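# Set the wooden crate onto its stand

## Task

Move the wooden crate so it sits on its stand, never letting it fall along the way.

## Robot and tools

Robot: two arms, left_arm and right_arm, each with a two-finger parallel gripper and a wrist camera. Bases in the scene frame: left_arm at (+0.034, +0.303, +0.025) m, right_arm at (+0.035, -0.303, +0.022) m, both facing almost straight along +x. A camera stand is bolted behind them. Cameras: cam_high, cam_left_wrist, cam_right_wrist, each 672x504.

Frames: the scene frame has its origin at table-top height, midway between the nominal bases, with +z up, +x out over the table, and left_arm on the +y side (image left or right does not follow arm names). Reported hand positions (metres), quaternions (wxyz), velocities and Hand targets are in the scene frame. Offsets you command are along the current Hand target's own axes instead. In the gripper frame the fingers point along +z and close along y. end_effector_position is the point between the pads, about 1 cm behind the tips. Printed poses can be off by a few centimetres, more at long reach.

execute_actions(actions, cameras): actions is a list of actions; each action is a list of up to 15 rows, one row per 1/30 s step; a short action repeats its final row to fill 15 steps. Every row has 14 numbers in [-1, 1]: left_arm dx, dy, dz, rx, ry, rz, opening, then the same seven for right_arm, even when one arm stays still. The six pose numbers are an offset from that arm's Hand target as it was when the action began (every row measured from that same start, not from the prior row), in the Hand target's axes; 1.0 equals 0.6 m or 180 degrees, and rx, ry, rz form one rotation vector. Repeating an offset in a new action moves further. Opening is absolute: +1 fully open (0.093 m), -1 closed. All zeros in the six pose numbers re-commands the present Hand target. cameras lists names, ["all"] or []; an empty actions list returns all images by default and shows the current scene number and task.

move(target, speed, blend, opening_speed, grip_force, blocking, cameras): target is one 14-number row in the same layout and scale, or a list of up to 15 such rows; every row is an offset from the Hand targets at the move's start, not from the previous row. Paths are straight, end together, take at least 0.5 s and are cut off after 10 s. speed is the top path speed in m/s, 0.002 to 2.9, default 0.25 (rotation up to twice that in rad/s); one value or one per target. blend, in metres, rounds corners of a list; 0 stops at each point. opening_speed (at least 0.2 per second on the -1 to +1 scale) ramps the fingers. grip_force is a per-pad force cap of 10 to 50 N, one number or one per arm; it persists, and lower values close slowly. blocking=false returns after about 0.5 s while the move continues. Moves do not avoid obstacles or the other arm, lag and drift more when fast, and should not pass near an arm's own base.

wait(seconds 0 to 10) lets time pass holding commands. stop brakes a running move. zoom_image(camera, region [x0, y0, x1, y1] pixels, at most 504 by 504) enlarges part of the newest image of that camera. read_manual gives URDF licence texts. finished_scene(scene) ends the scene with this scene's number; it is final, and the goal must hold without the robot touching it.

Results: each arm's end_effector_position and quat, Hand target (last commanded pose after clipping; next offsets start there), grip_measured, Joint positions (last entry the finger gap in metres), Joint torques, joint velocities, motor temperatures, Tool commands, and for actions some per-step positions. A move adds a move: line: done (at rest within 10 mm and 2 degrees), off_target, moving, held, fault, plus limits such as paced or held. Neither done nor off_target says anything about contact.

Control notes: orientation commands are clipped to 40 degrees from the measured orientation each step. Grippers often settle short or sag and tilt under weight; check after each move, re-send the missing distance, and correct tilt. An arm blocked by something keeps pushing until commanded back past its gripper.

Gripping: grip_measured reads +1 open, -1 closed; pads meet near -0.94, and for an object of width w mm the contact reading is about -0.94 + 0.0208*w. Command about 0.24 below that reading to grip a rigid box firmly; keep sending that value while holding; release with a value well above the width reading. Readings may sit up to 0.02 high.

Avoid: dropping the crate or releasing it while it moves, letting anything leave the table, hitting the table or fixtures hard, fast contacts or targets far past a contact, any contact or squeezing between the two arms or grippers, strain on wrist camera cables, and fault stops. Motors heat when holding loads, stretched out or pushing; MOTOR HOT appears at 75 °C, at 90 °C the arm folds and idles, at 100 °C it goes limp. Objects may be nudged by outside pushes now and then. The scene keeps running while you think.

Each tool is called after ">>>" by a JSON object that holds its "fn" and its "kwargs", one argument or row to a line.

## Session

>>> {"fn": "execute_actions", "kwargs": {
  "actions": []
}}

>>> {"fn": "zoom_image", "kwargs": {
  "camera": "cam_high",
  "region": [220, 80, 540, 340]
}}

Scene clock: 0.00 s.
left_arm: end_effector_position=(+0.4217, +0.3170, +0.1073) grip_measured=+1.000 end_effector_quat_wxyz=(+0.563, -0.034, +0.825, +0.025) | right_arm: end_effector_position=(+0.4060, -0.3217, +0.0962) grip_measured=+1.000 end_effector_quat_wxyz=(+0.551, +0.040, +0.830, -0.078)
Joint positions: left_arm=[0.024 1.561 0.362 0.825 -0.079 -0.028 0.093] | right_arm=[0.052 1.534 0.311 0.824 0.216 -0.002 0.093]
Joint velocities: within noise
Joint torques (N m): no reading
Motor temperatures (°C): left_arm=[29 29 32 30 28 26 28] | right_arm=[33 30 31 31 27 25 29]
Heat: left arm: 32 °C; right arm: 33 °C.
Hand target: left_arm +0.4285, +0.3163, +0.1229; +0.583, -0.036, +0.811, +0.021 | right_arm +0.4110, -0.3208, +0.1061; +0.564, +0.042, +0.822, -0.073
Tool commands: left_gripper/opening=+1.0 right_gripper/opening=+1.0

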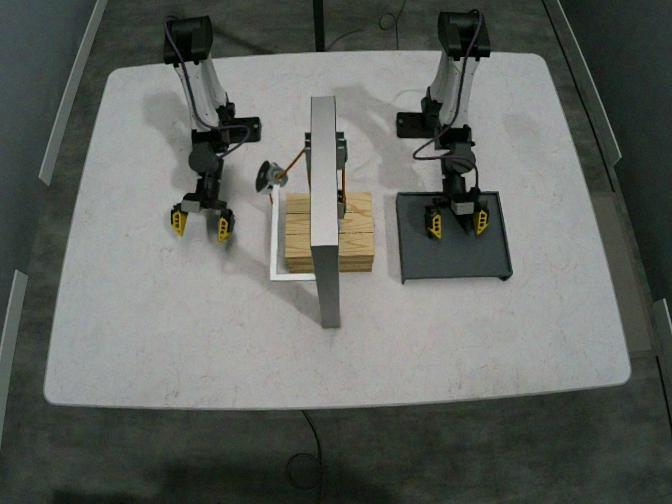

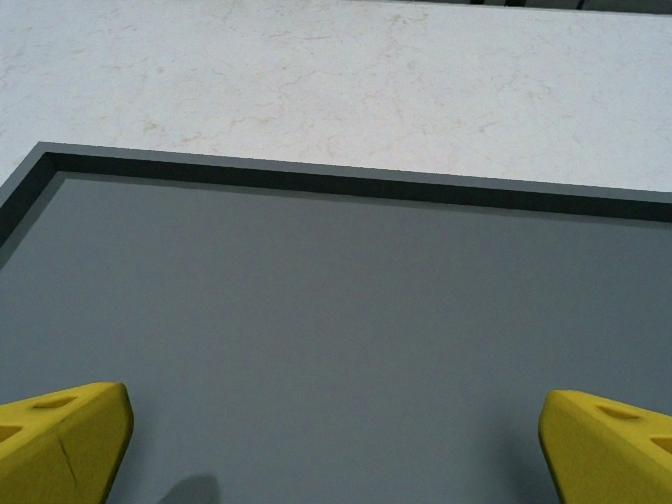

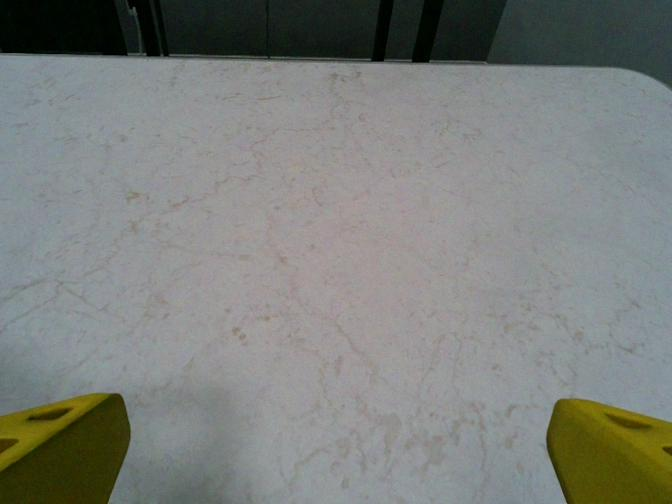

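Scaled by 1.575 from the camera's 672x504 image, which has a finer 960x720 frame.

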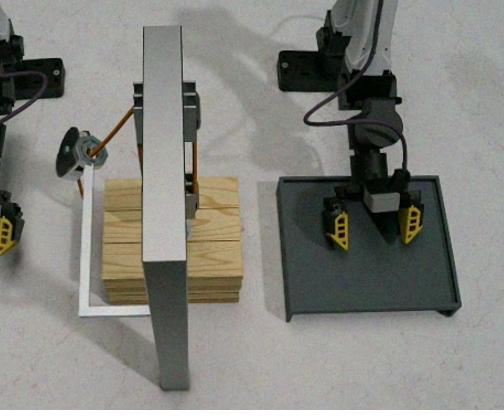

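>>> {"fn": "move", "kwargs": {
  "target": [-0.039, 0.342, -0.033, 0.1825, 0.3912, -0.0976, -0.98, 0.006, 0.142, -0.275, -0.2635, -0.0126, -0.0668, -0.1],
  "speed": 0.3,
  "cameras": ["all"]
}}

Scene clock: 20.00 s.
left_arm: end_effector_position=(+0.3996, +0.5199, +0.1437) grip_measured=-0.974 end_effector_quat_wxyz=(+0.117, -0.049, +0.966, -0.224) | right_arm: end_effector_position=(+0.2692, -0.2099, +0.1404) grip_measured=-0.097 end_effector_quat_wxyz=(+0.529, -0.260, +0.781, +0.205)
Joint positions: left_arm=[0.75 2.27 2.124 -1.534 0.501 0.653 0] | right_arm=[-0.06 0.583 0.16 -0.059 -0.697 -0.275 0.041]
Joint torques (N m): left_arm=[-0.31 -10.04 8.44 -0.2 0.19 0.26] | right_arm=[-0.35 0.21 9.52 2.03 -0.54 -0.29]
Motor temperatures (°C): left_arm=[29 32 34 33 28 26 28] | right_arm=[33 31 34 36 27 25 29]
Heat: left arm: 34 °C; right arm: 36 °C.
Hand target: left_arm +0.4003, +0.5201, +0.1500; +0.001, +0.000, +0.954, -0.300 | right_arm +0.2707, -0.2092, +0.1548; +0.538, -0.273, +0.771, +0.205
Off the commanded pose: left_arm 0.006 m, 17 deg | right_arm 0.014 m, 2 deg.
joint sent to its limit (left arm) — joint 4 (wrist pitch), lower limit. The joint targets are off in position and orientation.
move: off_target (left_arm, right_arm)

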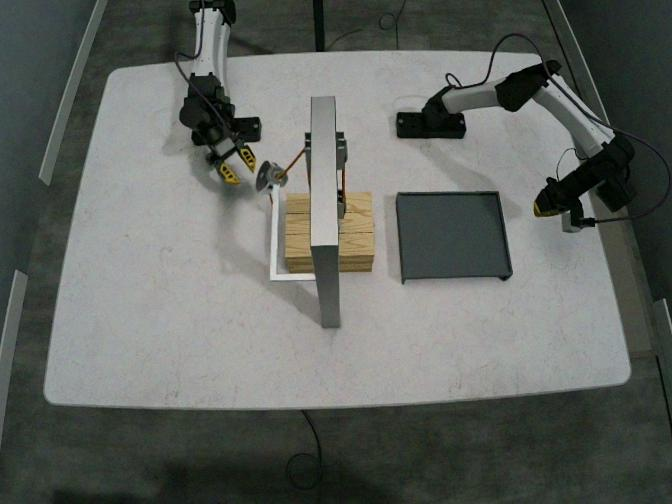

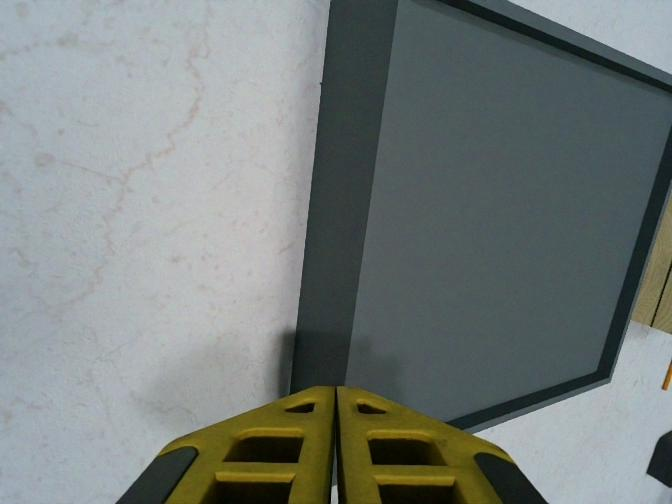

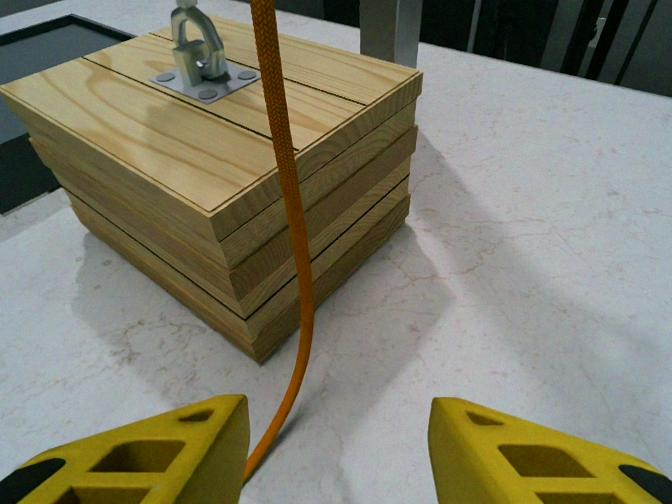

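>>> {"fn": "move", "kwargs": {
  "target": [
    [0, 0.08, 0.158, 0, 0, 0, -0.98, -0.043, 0.01, 0.165, 0, -0.022, 0, -0.1],
    [0, 0.08, 0.158, 0, 0, 0, -0.98, -0.043, 0.01, 0.165, 0, -0.022, 0, -1]
  ],
  "speed": 0.15,
  "opening_speed": 1.2,
  "cameras": ["all"]
}}

Scene clock: 33.83 s.
left_arm: end_effector_position=(+0.3982, +0.5041, +0.0365) grip_measured=-0.974 end_effector_quat_wxyz=(+0.018, -0.020, +0.957, -0.289) | right_arm: end_effector_position=(+0.3302, -0.1438, +0.1200) grip_measured=-0.967 end_effector_quat_wxyz=(+0.527, -0.272, +0.777, +0.214)
Joint positions: left_arm=[0.713 2.549 2.151 -1.535 0.473 0.738 0] | right_arm=[0.305 1.258 0.232 0.632 -0.395 -0.109 0]
Joint torques (N m): left_arm=[-0.66 -11.85 7.8 -0.65 0.15 0.27] | right_arm=[0.65 -2.19 8.03 3.18 -0.05 0.05]
Heat: left arm: 36 °C; right arm: 39 °C.
Hand target: left_arm +0.4005, +0.5051, +0.0448; +0.001, +0.000, +0.954, -0.300 | right_arm +0.3449, -0.1391, +0.1459; +0.564, -0.266, +0.752, +0.214
Off the commanded pose: left_arm 0.009 m, 3 deg | right_arm 0.030 m, 5 deg.
joint sent to its limit (left arm) — joint 4 (wrist pitch), lower limit. The joint targets are off in position and orientation.
move: off_target (left_arm, right_arm); target 2's new opening was sent with right_arm's hand 0.031 m and 5 deg from that target

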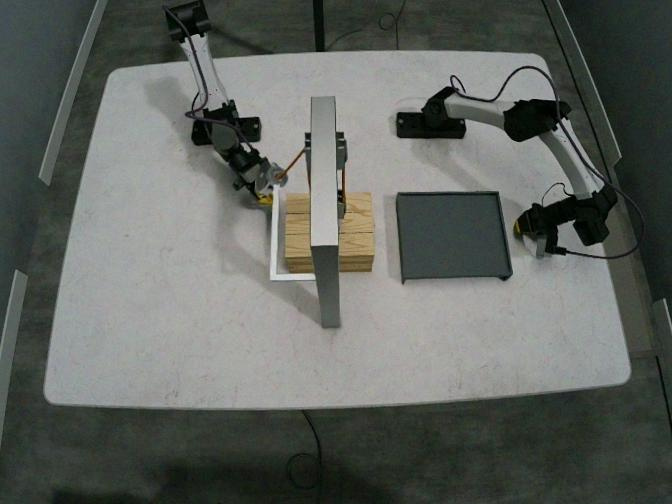

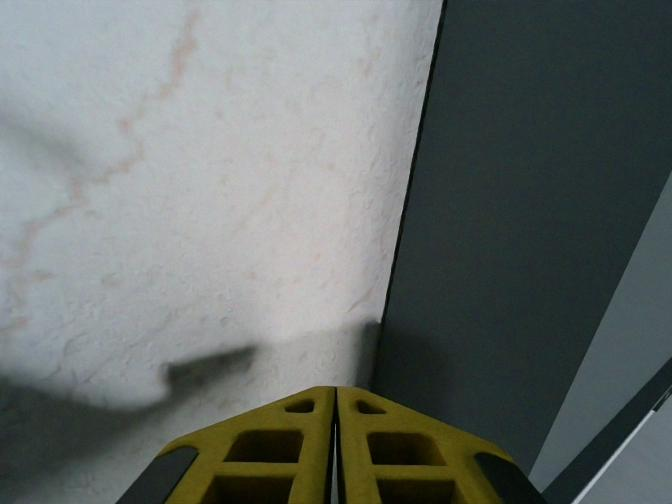

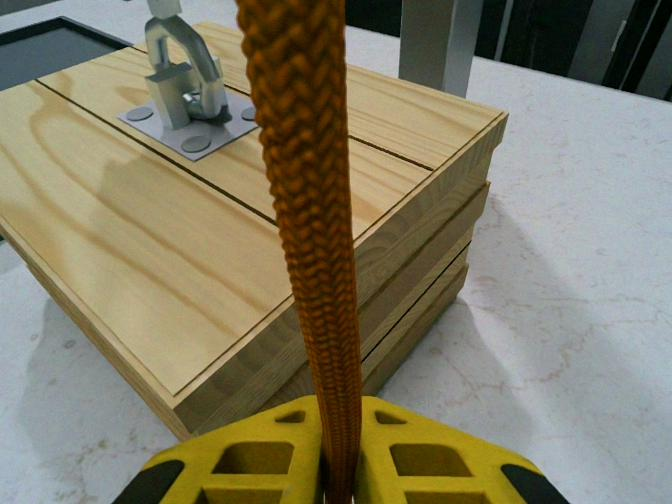

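>>> {"fn": "move", "kwargs": {
  "target": [
    [0, 0, 0, 0, 0, 0, -0.98, 0.081, -0.1665, -0.055, 0, 0, 0, -1],
    [0, 0, 0, 0, 0, 0, -0.98, 0.2115, -0.478, -0.174, 0.02, 0, 0.006, -1],
    [0, 0, 0, 0, 0, 0, -0.98, 0.238, -0.632, -0.2935, 0.0534, -0.001, 0.015, -1]
  ],
  "speed": 0.1,
  "blend": [0.03, 0.03, 0],
  "cameras": ["cam_high"]
}}

>>> {"fn": "zoom_image", "kwargs": {
  "camera": "cam_high",
  "region": [230, 140, 430, 310]
}}

Scene clock: 47.03 s.
left_arm: end_effector_position=(+0.3982, +0.5041, +0.0365) grip_measured=-0.974 end_effector_quat_wxyz=(+0.018, -0.020, +0.957, -0.289) | right_arm: end_effector_position=(+0.4372, -0.4335, +0.1034) grip_measured=-0.968 end_effector_quat_wxyz=(+0.657, -0.328, +0.627, +0.259)
Joint positions: left_arm=[0.713 2.549 2.151 -1.535 0.473 0.738 0] | right_arm=[-0.718 2.354 0.995 1.47 -1.582 0.004 0]
Joint torques (N m): left_arm=[-0.66 -11.84 7.82 -0.65 0.15 0.27] | right_arm=[-18.26 2.36 7.99 1.05 0.74 0.24]
Motor temperatures (°C): left_arm=[29 42 36 32 28 26 28] | right_arm=[38 30 37 41 28 25 30]
Heat: left arm: 42 °C; right arm: 41 °C.
Hand target: left_arm +0.4005, +0.5051, +0.0448; +0.001, +0.000, +0.954, -0.300 | right_arm +0.4273, -0.5620, +0.0480; +0.581, -0.200, +0.772, +0.164
Off the commanded pose: left_arm 0.009 m, 3 deg | right_arm 0.140 m, 26 deg.
joint sent to its limit (left arm) — joint 4 (wrist pitch), lower limit. The joint targets are off in position and orientation.
move: off_target (left_arm, right_arm)
Images, in order (width x height): cam_high 672x504.

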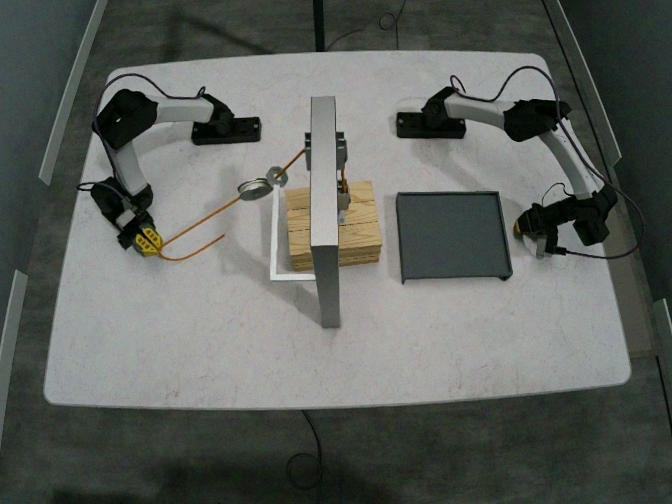

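Scaled by 2.520 from the camera's 672x504 image, which has a finer 960x720 frame.

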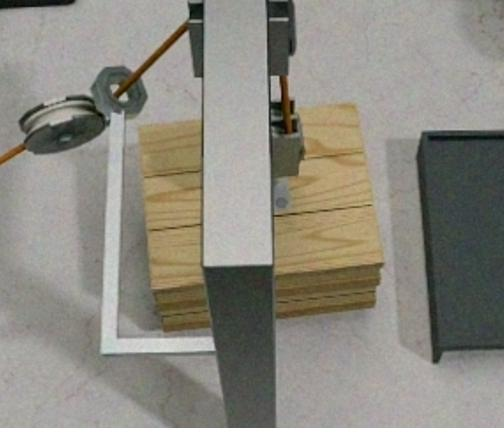

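>>> {"fn": "move", "kwargs": {
  "target": [0, 0, 0, 0, 0, 0, -0.98, 0.049, -0.432, -0.145, 0.0214, 0, 0.006, -1],
  "speed": 0.08,
  "cameras": ["cam_high"]
}}

>>> {"fn": "zoom_image", "kwargs": {
  "camera": "cam_high",
  "region": [230, 140, 430, 310]
}}

Scene clock: 55.30 s.
left_arm: end_effector_position=(+0.3982, +0.5041, +0.0365) grip_measured=-0.974 end_effector_quat_wxyz=(+0.018, -0.020, +0.957, -0.289) | right_arm: end_effector_position=(+0.5118, -0.6512, +0.1108) grip_measured=-0.968 end_effector_quat_wxyz=(+0.695, -0.346, +0.621, +0.107)
Joint positions: left_arm=[0.713 2.549 2.151 -1.535 0.473 0.738 0] | right_arm=[-0.915 3.067 2.438 1.435 -1.586 0.451 0]
Joint torques (N m): left_arm=[-0.65 -11.82 7.82 -0.65 0.15 0.27] | right_arm=[-18.97 -8.23 5.15 -2.83 0.36 -0.07]
Motor temperatures (°C): left_arm=[29 45 36 32 28 26 28] | right_arm=[46 31 38 39 28 25 30]
Heat: left arm: 45 °C; right arm: 46 °C.
Hand target: left_arm +0.4005, +0.5051, +0.0448; +0.001, +0.000, +0.954, -0.300 | right_arm +0.4770, -0.8322, +0.0378; +0.586, -0.173, +0.779, +0.144
Off the commanded pose: left_arm 0.009 m, 3 deg | right_arm 0.198 m, 30 deg.
joint sent to its limit (left arm) — joint 4 (wrist pitch), lower limit. The joint targets are off in position and orientation.
joint sent to its limit (right arm) — joint 5 (wrist yaw), lower limit. The joint targets are off in position and orientation.
move: off_target (left_arm, right_arm)
Images, in order (width x height): cam_high 672x504.

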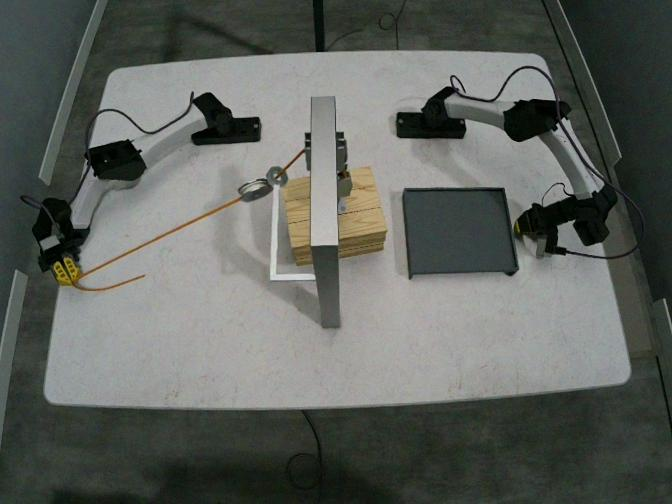

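Scaled by 2.520 from the camera's 672x504 image, which has a finer 960x720 frame.

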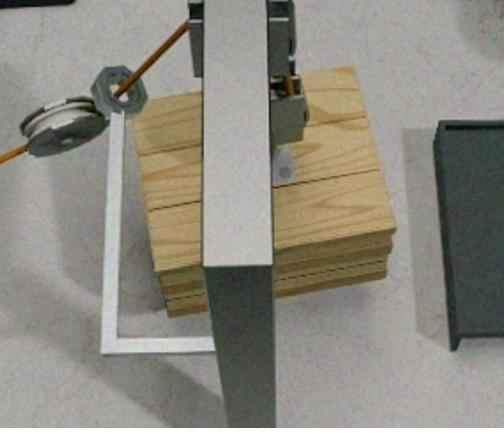

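>>> {"fn": "move", "kwargs": {
  "target": [0.0225, -0.4114, 0.2843, 0, 0, 0, -0.98, 0, 0, 0, 0, 0, 0, -1],
  "speed": 0.13,
  "cameras": ["cam_high"]
}}

>>> {"fn": "zoom_image", "kwargs": {
  "camera": "cam_high",
  "region": [250, 140, 430, 310]
}}

Scene clock: 75.43 s.
left_arm: end_effector_position=(+0.3794, +0.2193, +0.0311) grip_measured=-0.974 end_effector_quat_wxyz=(-0.029, -0.019, +0.960, -0.279) | right_arm: end_effector_position=(+0.5118, -0.6512, +0.1108) grip_measured=-0.968 end_effector_quat_wxyz=(+0.695, -0.348, +0.620, +0.106)
Joint positions: left_arm=[0.041 2.04 1.273 -0.868 0.565 -0.002 0] | right_arm=[-0.915 3.067 2.438 1.435 -1.586 0.446 0]
Joint torques (N m): left_arm=[-1.69 -11.86 4.23 0.44 0.7 0.08] | right_arm=[-18.93 -8.35 5.07 -2.82 0.36 -0.06]
Motor temperatures (°C): left_arm=[29 49 37 31 28 26 28] | right_arm=[62 33 37 42 28 25 30]
Heat: left arm: 49 °C; right arm: 62 °C.
Hand target: left_arm +0.3871, +0.2051, +0.0465; +0.001, +0.000, +0.954, -0.300 | right_arm +0.4770, -0.8322, +0.0378; +0.586, -0.173, +0.779, +0.144
Off the commanded pose: left_arm 0.022 m, 5 deg | right_arm 0.198 m, 30 deg.
joint sent to its limit (right arm) — joint 5 (wrist yaw), lower limit. The joint targets are off in position and orientation.
move: off_target (left_arm, right_arm)
Images, in order (width x height): cam_high 672x504.

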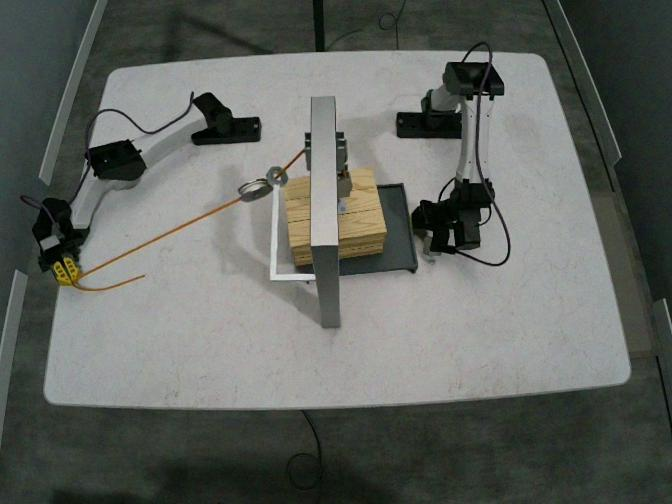

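Scaled by 2.800 from the camera's 672x504 image, which has a finer 960x720 frame.

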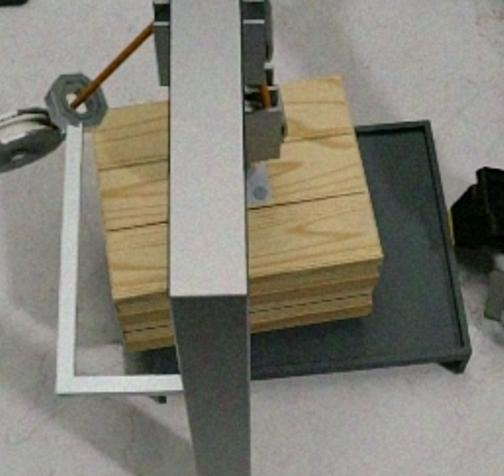

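>>> {"fn": "move", "kwargs": {
  "target": [0, -0.0614, 0.043, 0, 0, 0, -0.98, -0.025, 0.1765, 0.059, 0, 0, 0, -1],
  "speed": 0.08,
  "cameras": ["cam_high"]
}}

>>> {"fn": "zoom_image", "kwargs": {
  "camera": "cam_high",
  "region": [250, 140, 430, 310]
}}

Scene clock: 93.13 s.
left_arm: end_effector_position=(+0.3830, +0.1787, +0.0327) grip_measured=-0.974 end_effector_quat_wxyz=(-0.023, -0.024, +0.960, -0.278) | right_arm: end_effector_position=(+0.5124, -0.6379, +0.0858) grip_measured=-0.968 end_effector_quat_wxyz=(+0.678, -0.281, +0.653, +0.188)
Joint positions: left_arm=[-0.074 2.023 1.256 -0.778 0.565 -0.155 0] | right_arm=[-0.899 3.061 2.331 1.467 -1.586 0.601 0]
Joint velocities: left_arm=[0.046 -0.002 -0.007 -0.066 0.066 0.037 0] | right_arm=[within noise]
Joint torques (N m): left_arm=[-2.61 -11.36 4.15 0.64 0.64 0.08] | right_arm=[-11.47 -7.82 5.93 0.03 0.29 0.23]
Motor temperatures (°C): left_arm=[29 46 36 31 28 26 28] | right_arm=[69 35 37 42 28 25 31]
Heat: left arm: 46 °C; right arm: 69 °C.
Hand target: left_arm +0.3872, +0.1601, +0.0464; +0.001, +0.000, +0.954, -0.300 | right_arm +0.4651, -0.7204, +0.0448; +0.586, -0.173, +0.779, +0.144
Off the commanded pose: left_arm 0.024 m, 5 deg | right_arm 0.104 m, 22 deg.
joint sent to its limit (right arm) — joint 5 (wrist yaw), lower limit. The joint targets are off in position and orientation.
move: off_target (left_arm, right_arm)
Images, in order (width x height): cam_high 672x504.

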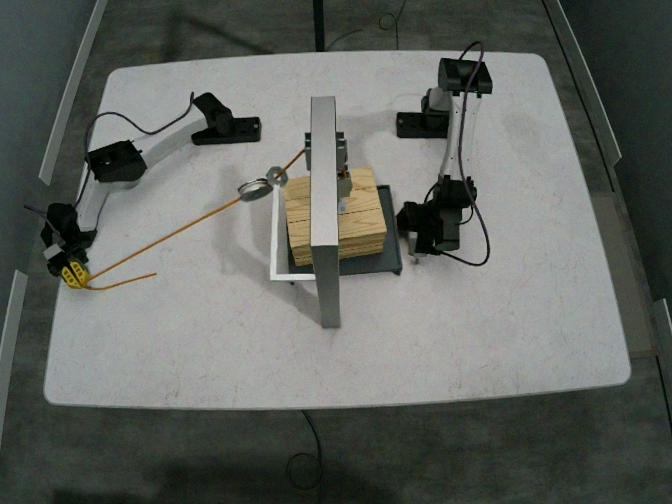

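Scaled by 2.800 from the camera's 672x504 image, which has a finer 960x720 frame.

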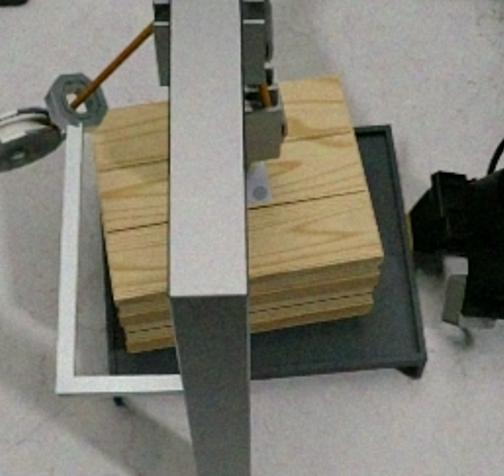

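>>> {"fn": "move", "kwargs": {
  "target": [
    [0, -0.0198, 0.0139, 0, 0, 0, -0.98, -0.0077, 0.0635, 0.0205, 0, 0, 0, -1],
    [0, 0.068, -0.048, 0, 0, 0, -0.98, -0.0077, 0.0635, 0.0205, 0, 0, 0, -1],
    [0, -0.123, -0.321, 0, 0, 0, -0.98, -0.0077, 0.0635, 0.0205, 0, 0, 0, -1]
  ],
  "speed": [0.08, 0.2, 0.25],
  "blend": [0, 0.02, 0],
  "cameras": ["cam_high", "cam_left_wrist"]
}}

>>> {"fn": "zoom_image", "kwargs": {
  "camera": "cam_high",
  "region": [250, 140, 430, 310]
}}

Scene clock: 110.87 s.
left_arm: end_effector_position=(+0.3918, +0.2125, +0.2312) grip_measured=-0.974 end_effector_quat_wxyz=(+0.009, -0.012, +0.956, -0.294) | right_arm: end_effector_position=(+0.5080, -0.6309, +0.0758) grip_measured=-0.968 end_effector_quat_wxyz=(+0.666, -0.244, +0.667, +0.228)
Joint positions: left_arm=[0.034 1.902 1.888 -1.534 0.596 -0.022 0] | right_arm=[-0.898 3.015 2.203 1.469 -1.586 0.636 0]
Joint torques (N m): left_arm=[-0.28 -10.09 7.36 -0.01 0.45 0.16] | right_arm=[-8.68 -9.66 2.73 1.28 0.25 0.08]
Motor temperatures (°C): left_arm=[30 47 35 31 28 26 28] | right_arm=[62 37 37 39 28 25 31]
Heat: left arm: 47 °C; right arm: 62 °C.
Hand target: left_arm +0.3868, +0.2100, +0.2466; +0.001, +0.000, +0.954, -0.300 | right_arm +0.4602, -0.6804, +0.0467; +0.586, -0.173, +0.779, +0.144
Off the commanded pose: left_arm 0.016 m, 2 deg | right_arm 0.075 m, 20 deg.
joint sent to its limit (left arm) — joint 4 (wrist pitch), lower limit. The joint targets are off in position, not in orientation.
joint sent to its limit (right arm) — joint 5 (wrist yaw), lower limit. The joint targets are off in position and orientation.
move: off_target (left_arm, right_arm)
Images, in order (width x height): cam_high 672x504, cam_left_wrist 672x504.

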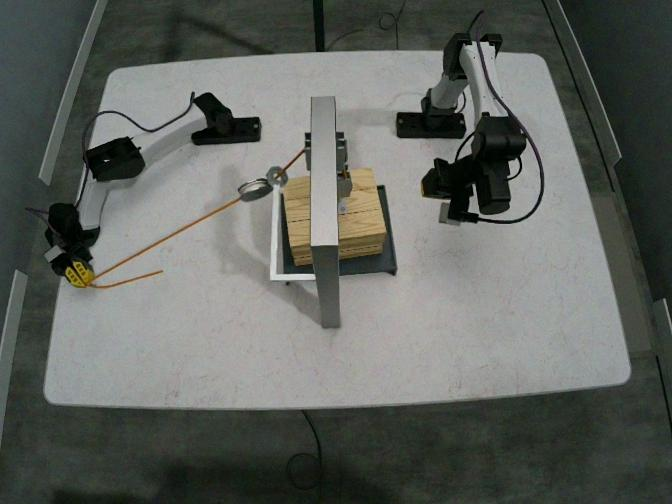

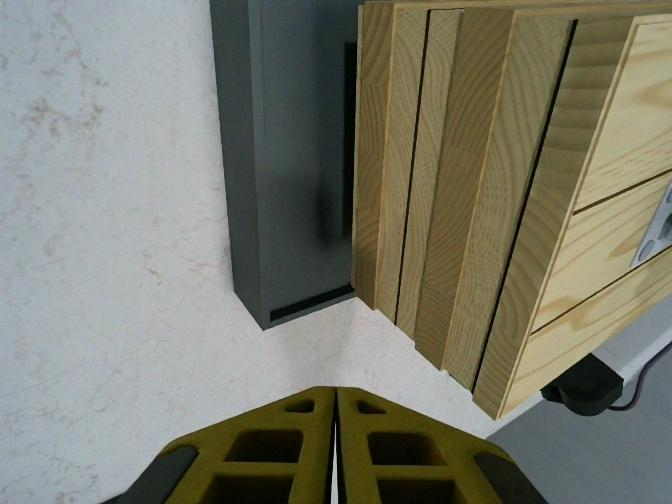

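Scaled by 2.800 from the camera's 672x504 image, which has a finer 960x720 frame.

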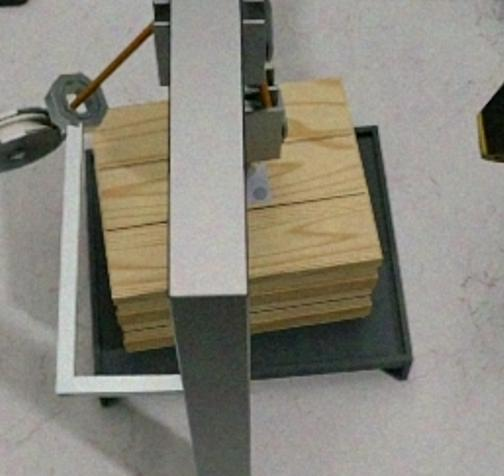

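>>> {"fn": "move", "kwargs": {
  "target": [
    [0.245, 0.012, 0.046, -0.1858, -0.2144, 0.0676, -0.98, 0, 0, 0, 0, 0, 0, -1],
    [0.2865, -0.105, 0.373, -0.1858, -0.2144, 0.0676, -0.98, 0, 0, 0, 0, 0, 0, -1],
    [0.2865, -0.066, 0.4575, -0.1858, -0.2144, 0.0676, -0.98, 0, 0, 0, 0, 0, 0, -1]
  ],
  "speed": [0.3, 0.3, 0.2],
  "blend": [0.04, 0.02, 0],
  "cameras": ["cam_high", "cam_left_wrist"]
}}

Scene clock: 128.27 s.
left_arm: end_effector_position=(+0.2102, +0.0225, +0.0400) grip_measured=-0.974 end_effector_quat_wxyz=(+0.322, +0.012, +0.947, +0.007) | right_arm: end_effector_position=(+0.5080, -0.6309, +0.0758) grip_measured=-0.968 end_effector_quat_wxyz=(+0.666, -0.244, +0.667, +0.228)
Joint positions: left_arm=[-1.293 1.779 0.9 -0.506 -0.633 -1.23 0] | right_arm=[-0.898 3.015 2.203 1.469 -1.586 0.636 0]
Joint torques (N m): left_arm=[-0.73 -6.31 4.55 0.73 -0.7 0] | right_arm=[-8.73 -9.72 2.82 1.26 0.25 0.05]
Motor temperatures (°C): left_arm=[29 46 37 31 28 26 28] | right_arm=[56 40 35 39 28 25 31]
Heat: left arm: 46 °C; right arm: 56 °C.
Hand target: left_arm +0.2153, +0.0201, +0.0440; +0.342, +0.000, +0.940, -0.001 | right_arm +0.4602, -0.6804, +0.0467; +0.586, -0.173, +0.779, +0.144
Off the commanded pose: left_arm 0.007 m, 3 deg | right_arm 0.075 m, 20 deg.
joint sent to its limit (right arm) — joint 5 (wrist yaw), lower limit. The joint targets are off in position and orientation.
move: off_target (left_arm, right_arm)
Images, in order (width x height): cam_high 672x504, cam_left_wrist 672x504.

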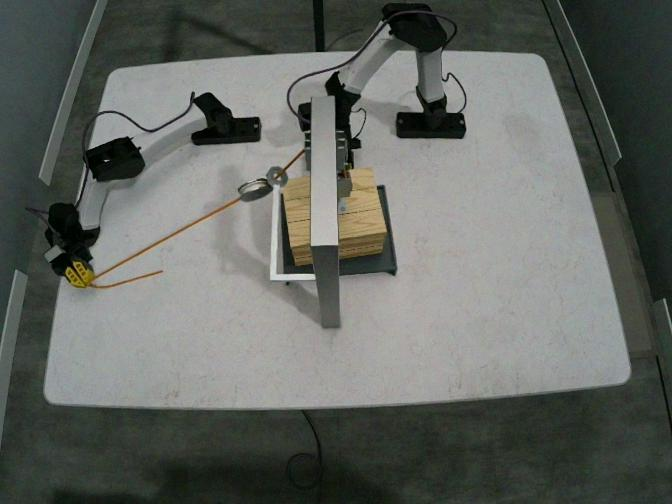

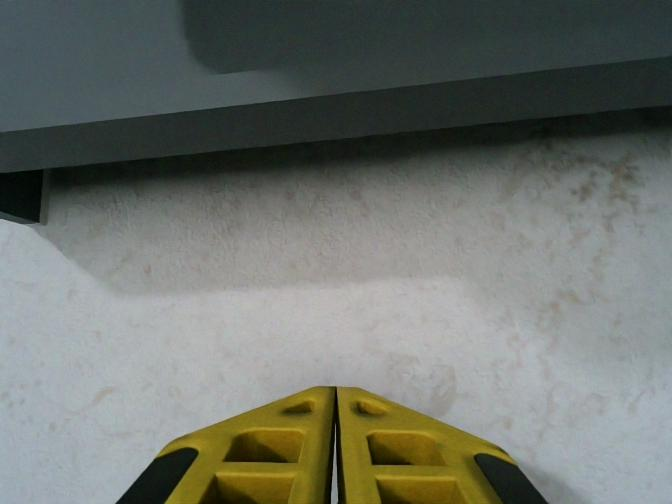

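>>> {"fn": "move", "kwargs": {
  "target": [-0.1087, 0, 0.078, 0, 0, 0, -0.98, 0, 0, 0, 0, 0, 0, -1],
  "speed": 0.1,
  "cameras": ["cam_high", "cam_left_wrist"]
}}

>>> {"fn": "zoom_image", "kwargs": {
  "camera": "cam_high",
  "region": [250, 140, 430, 310]
}}

Scene clock: 137.07 s.
left_arm: end_effector_position=(+0.2749, +0.0394, +0.0379) grip_measured=-0.974 end_effector_quat_wxyz=(+0.317, +0.018, +0.948, +0.034) | right_arm: end_effector_position=(+0.5080, -0.6309, +0.0758) grip_measured=-0.968 end_effector_quat_wxyz=(+0.666, -0.244, +0.667, +0.228)
Joint positions: left_arm=[-1.075 1.816 0.934 -0.413 -0.595 -0.976 0] | right_arm=[-0.898 3.015 2.203 1.469 -1.586 0.636 0]
Joint torques (N m): left_arm=[0.99 -6.17 8.29 1.35 -0.37 0.22] | right_arm=[-8.65 -9.69 2.85 1.31 0.26 0.09]
Heat: left arm: 44 °C; right arm: 54 °C.
Hand target: left_arm +0.2954, +0.0201, +0.0500; +0.342, +0.000, +0.940, -0.001 | right_arm +0.4602, -0.6804, +0.0467; +0.586, -0.173, +0.779, +0.144
Off the commanded pose: left_arm 0.031 m, 5 deg | right_arm 0.075 m, 20 deg.
joint sent to its limit (right arm) — joint 5 (wrist yaw), lower limit. The joint targets are off in position and orientation.
move: off_target (left_arm, right_arm)
Images, in order (width x height): cam_high 672x504, cam_left_wrist 672x504.

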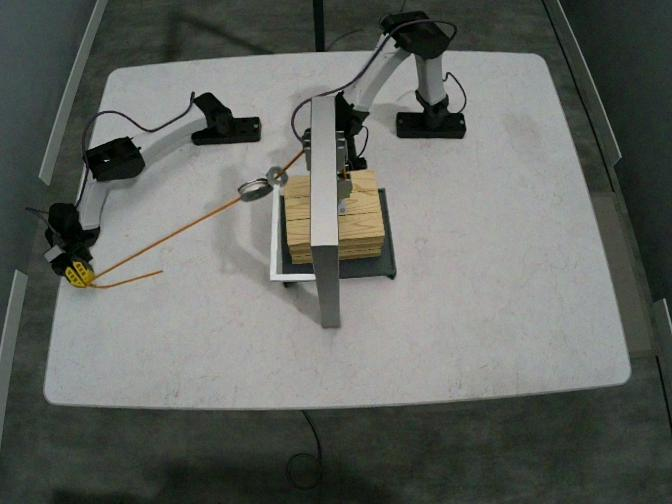

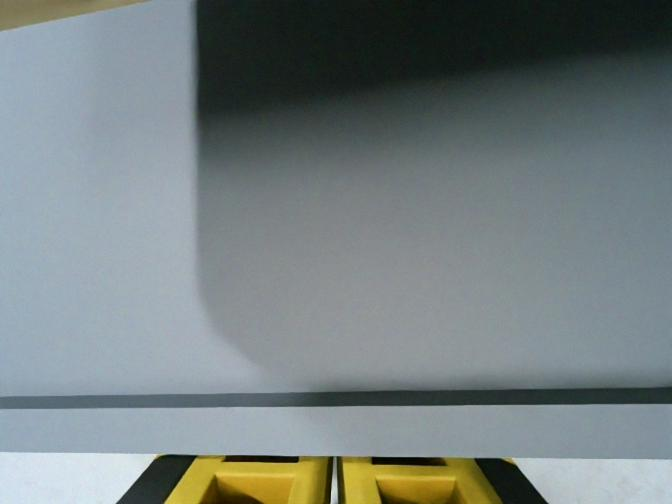

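Scaled by 2.800 from the camera's 672x504 image, which has a finer 960x720 frame.

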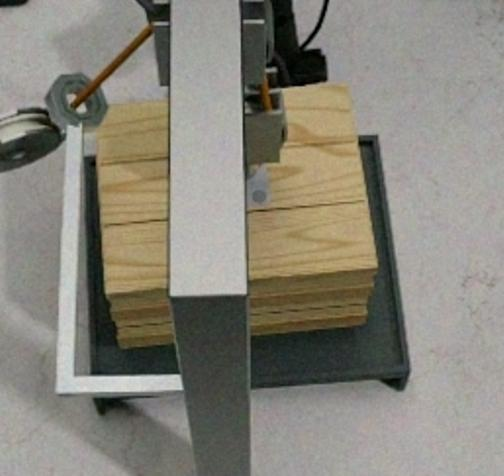

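>>> {"fn": "move", "kwargs": {
  "target": [
    [0.068, 0, -0.1006, 0, 0, 0, -0.98, 0, 0, 0, 0, 0, 0, -1],
    [-0.116, 0.25, -0.294, 0, 0, 0, -0.98, -0.005, 0.134, 0.028, 0, 0, 0, -1]
  ],
  "speed": [0.15, 0.15],
  "blend": [0.01, 0],
  "cameras": ["cam_high"]
}}

>>> {"fn": "zoom_image", "kwargs": {
  "camera": "cam_high",
  "region": [250, 140, 430, 310]
}}

Scene clock: 151.73 s.
left_arm: end_effector_position=(+0.2351, +0.1705, +0.2172) grip_measured=-0.974 end_effector_quat_wxyz=(+0.336, +0.004, +0.942, +0.010) | right_arm: end_effector_position=(+0.4510, -0.5761, +0.0487) grip_measured=-0.968 end_effector_quat_wxyz=(+0.656, -0.196, +0.681, +0.261)
Joint positions: left_arm=[-0.939 1.043 0.997 -1.101 -0.556 -0.83 0] | right_arm=[-0.921 2.722 1.49 1.472 -1.586 0.339 0]
Joint torques (N m): left_arm=[0.12 -2.61 9.36 0.72 -0.26 0.15] | right_arm=[-3.34 -10.32 2.89 2.08 0.57 -0.24]
Motor temperatures (°C): left_arm=[29 42 38 32 28 26 28] | right_arm=[51 42 34 39 28 25 31]
Heat: left arm: 42 °C; right arm: 51 °C.
Hand target: left_arm +0.2355, +0.1703, +0.2298; +0.342, +0.000, +0.940, -0.001 | right_arm +0.4403, -0.6007, +0.0467; +0.586, -0.173, +0.779, +0.144
Off the commanded pose: left_arm 0.013 m, 1 deg | right_arm 0.027 m, 20 deg.
move: off_target (left_arm, right_arm)
Images, in order (width x height): cam_high 672x504.

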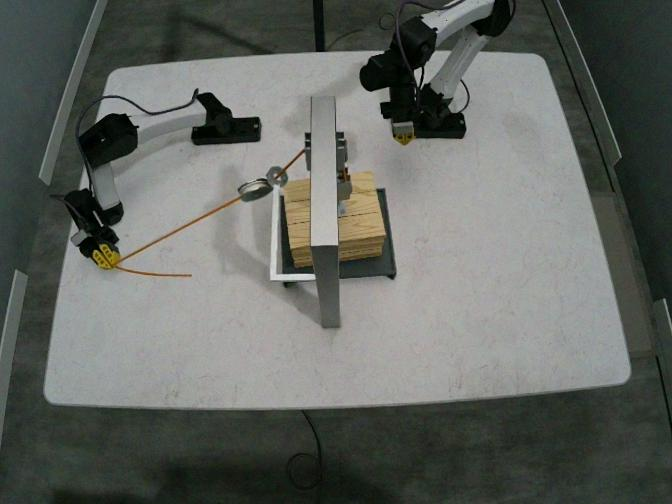

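Scaled by 2.800 from the camera's 672x504 image, which has a finer 960x720 frame.

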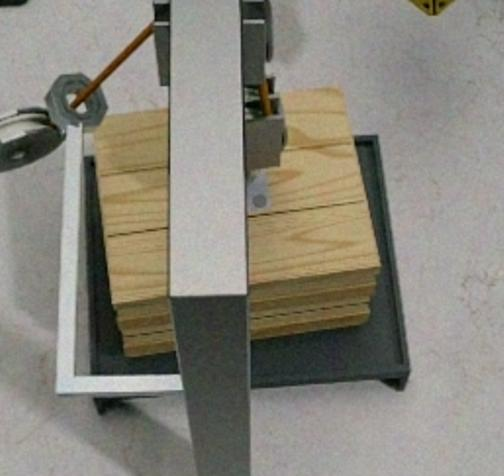

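>>> {"fn": "move", "kwargs": {
  "target": [0, 0, 0, 0, 0, 0, -0.98, -0.018, 0.2236, 0.0313, 0, 0, 0, -1],
  "speed": 0.06,
  "cameras": ["cam_high"]
}}

>>> {"fn": "zoom_image", "kwargs": {
  "camera": "cam_high",
  "region": [250, 140, 430, 310]
}}

Scene clock: 160.87 s.
left_arm: end_effector_position=(+0.2351, +0.1705, +0.2172) grip_measured=-0.974 end_effector_quat_wxyz=(+0.336, +0.004, +0.942, +0.010) | right_arm: end_effector_position=(+0.3882, -0.4381, +0.0637) grip_measured=-0.968 end_effector_quat_wxyz=(+0.611, -0.190, +0.737, +0.216)
Joint positions: left_arm=[-0.939 1.043 0.997 -1.101 -0.556 -0.83 0] | right_arm=[-0.809 2.068 0.731 0.557 -1.341 -0.68 0]
Joint torques (N m): left_arm=[0.12 -2.61 9.36 0.72 -0.26 0.15] | right_arm=[-1.28 -8.68 5.9 1.25 0.9 -0.28]
Heat: left arm: 40 °C; right arm: 48 °C.
Hand target: left_arm +0.2355, +0.1703, +0.2298; +0.342, +0.000, +0.940, -0.001 | right_arm +0.4006, -0.4710, +0.0548; +0.586, -0.173, +0.779, +0.144
Off the commanded pose: left_arm 0.013 m, 1 deg | right_arm 0.036 m, 10 deg.
move: off_target (left_arm, right_arm)
Images, in order (width x height): cam_high 672x504.

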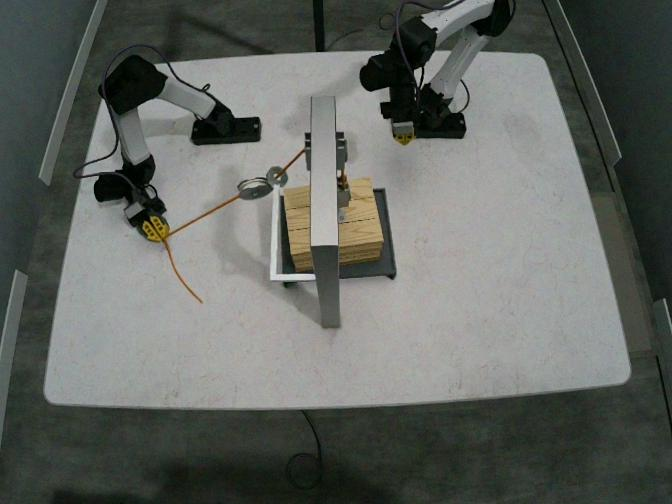

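Scaled by 2.800 from the camera's 672x504 image, which has a finer 960x720 frame.

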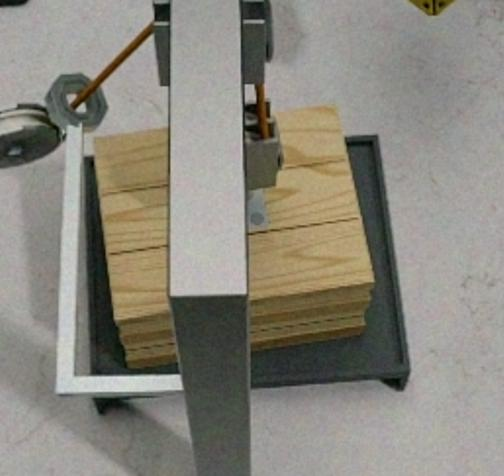

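>>> {"fn": "move", "kwargs": {
  "target": [
    [-0.0255, 0.15, 0.0215, 0, 0, 0, -0.98, -0.009, 0.097, 0.008, 0, 0, 0, -1],
    [-0.1885, 0.15, 0.202, 0.1858, 0.2144, -0.0676, -0.98, -0.0177, 0.194, 0.0163, 0, 0, 0, -1]
  ],
  "speed": 0.1,
  "blend": [0.03, 0],
  "cameras": ["all"]
}}

>>> {"fn": "zoom_image", "kwargs": {
  "camera": "cam_left_wrist",
  "region": [300, 0, 672, 350]
}}

>>> {"fn": "zoom_image", "kwargs": {
  "camera": "cam_high",
  "region": [250, 140, 430, 310]
}}

Scene clock: 174.00 s.
left_arm: end_effector_position=(+0.3986, +0.2627, +0.1979) grip_measured=-0.974 end_effector_quat_wxyz=(+0.002, -0.010, +0.957, -0.289) | right_arm: end_effector_position=(+0.3559, -0.3571, +0.0531) grip_measured=-0.968 end_effector_quat_wxyz=(+0.568, -0.161, +0.789, +0.167)
Joint positions: left_arm=[0.167 1.968 1.848 -1.534 0.58 0.147 0] | right_arm=[-0.622 1.849 0.312 0.919 -1.03 -0.462 0]
Joint torques (N m): left_arm=[0.08 -8.39 8.65 -0.13 0.51 0.25] | right_arm=[0.79 -6.9 2.5 2.5 -0.25 0]
Motor temperatures (°C): left_arm=[29 38 41 32 28 26 28] | right_arm=[45 41 34 40 28 25 32]
Heat: left arm: 41 °C; right arm: 45 °C.
Hand target: left_arm +0.4000, +0.2603, +0.2094; +0.001, +0.000, +0.954, -0.300 | right_arm +0.3609, -0.3611, +0.0648; +0.586, -0.173, +0.779, +0.144
Off the commanded pose: left_arm 0.012 m, 2 deg | right_arm 0.013 m, 4 deg.
joint sent to its limit (left arm) — joint 4 (wrist pitch), lower limit. The joint targets are off in position, not in orientation.
move: off_target (left_arm, right_arm)

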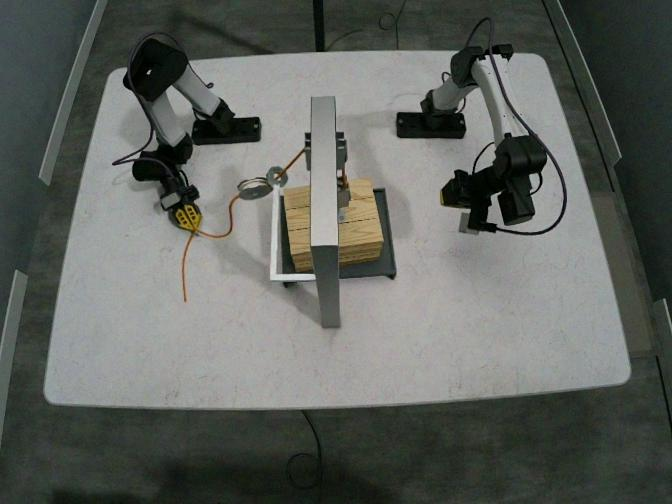

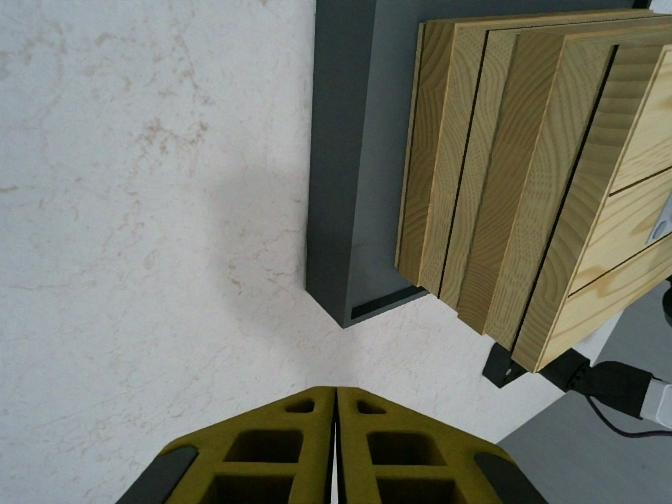

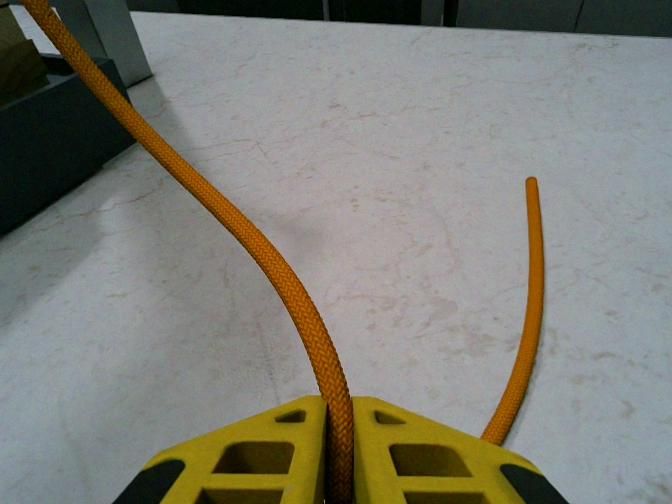

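Scaled by 1.355 from the camera's 672x504 image, which has a finer 960x720 frame.

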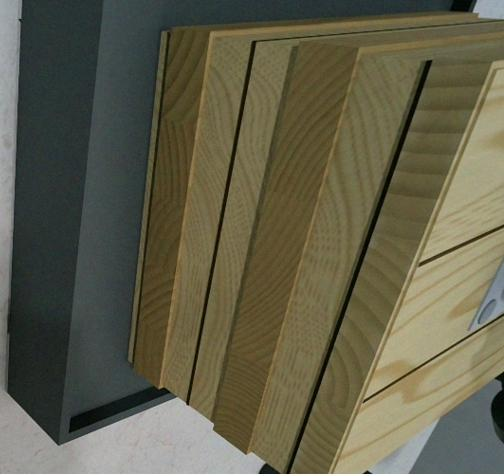

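Scaled by 2.800 from the camera's 672x504 image, which has a finer 960x720 frame.

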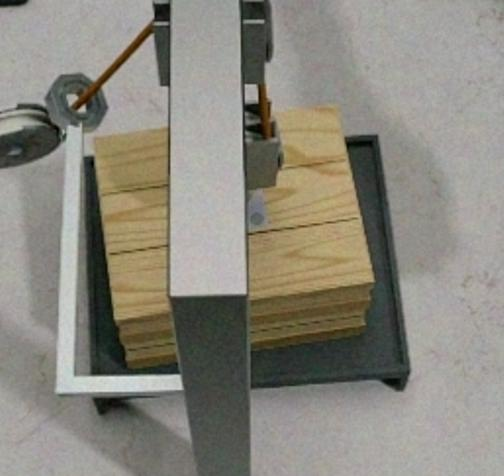

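>>> {"fn": "move", "kwargs": {
  "target": [
    [0, 0, 0, 0, 0, 0, -0.98, 0, 0, 0, 0, 0, 0, 0.2],
    [0, 0, 0, 0, 0, 0, -0.98, -0.15, -0.03, -0.04, 0, 0, 0, 0.2]
  ],
  "opening_speed": 0.8,
  "speed": 0.15,
  "cameras": ["all"]
}}

>>> {"fn": "zoom_image", "kwargs": {
  "camera": "cam_right_wrist",
  "region": [0, 0, 300, 300]
}}

Scene clock: 179.77 s.
left_arm: end_effector_position=(+0.3986, +0.2627, +0.1979) grip_measured=-0.974 end_effector_quat_wxyz=(+0.002, -0.010, +0.957, -0.289) | right_arm: end_effector_position=(+0.3664, -0.3752, +0.1422) grip_measured=+0.198 end_effector_quat_wxyz=(+0.574, -0.153, +0.789, +0.156)
Joint positions: left_arm=[0.167 1.968 1.848 -1.534 0.58 0.147 0] | right_arm=[-0.649 1.427 0.485 0.336 -1.03 -0.46 0.055]
Joint torques (N m): left_arm=[0.06 -8.39 8.64 -0.13 0.51 0.26] | right_arm=[-0.2 -5.19 7.98 1.73 -0.53 -0.32]
Heat: left arm: 41 °C; right arm: 44 °C.
Hand target: left_arm +0.4000, +0.2603, +0.2094; +0.001, +0.000, +0.954, -0.300 | right_arm +0.3709, -0.3784, +0.1576; +0.586, -0.173, +0.779, +0.144
Off the commanded pose: left_arm 0.012 m, 2 deg | right_arm 0.016 m, 3 deg.
joint sent to its limit (left arm) — joint 4 (wrist pitch), lower limit. The joint targets are off in position, not in orientation.
move: off_target (left_arm, right_arm)

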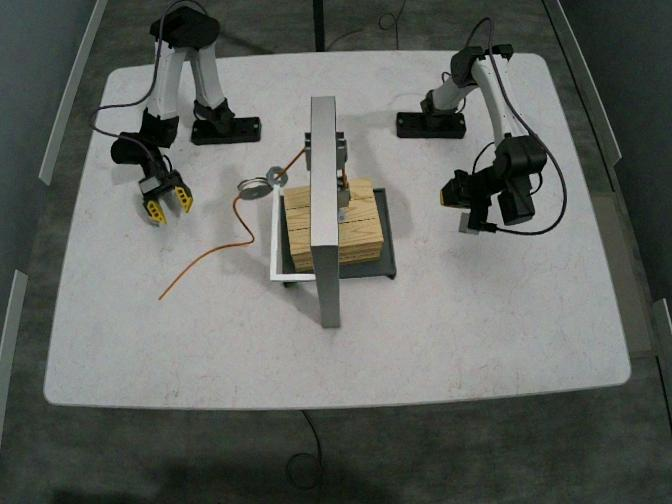

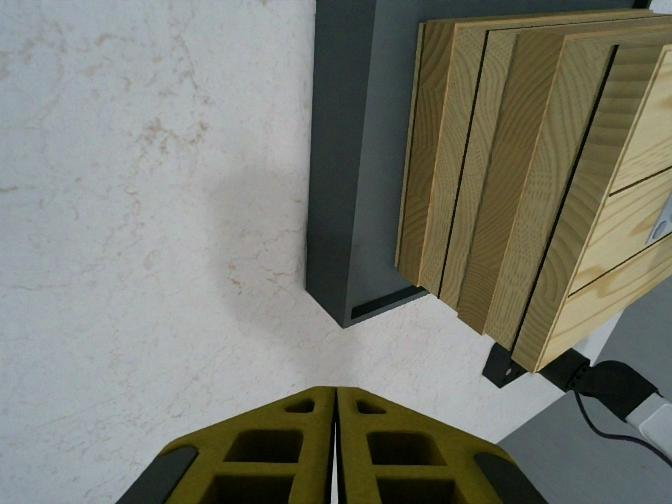

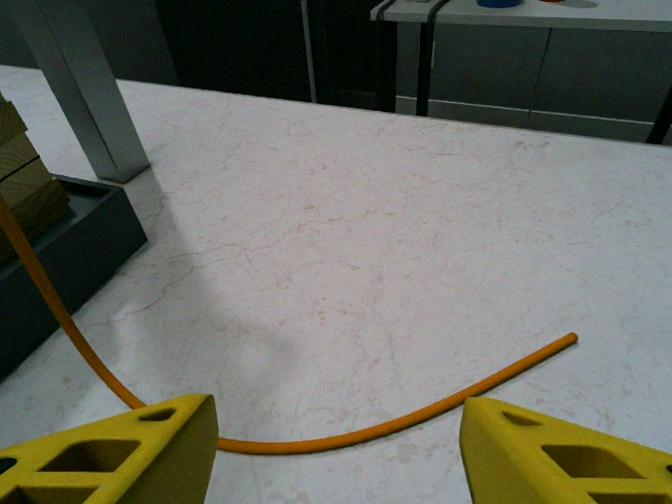

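Scaled by 1.680 from the camera's 672x504 image, which has a finer 960x720 frame.

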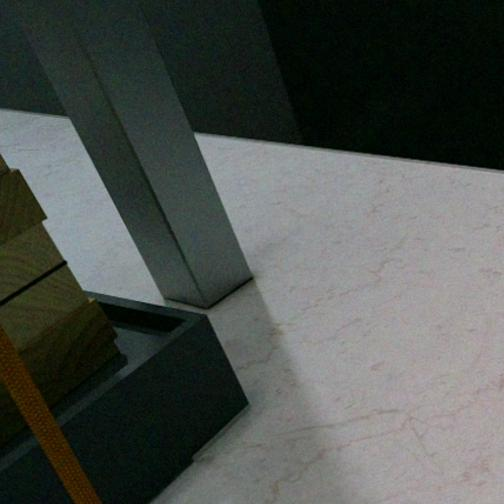

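>>> {"fn": "finished_scene", "kwargs": {
  "scene": 2
}}

The scene is finished: the task was done.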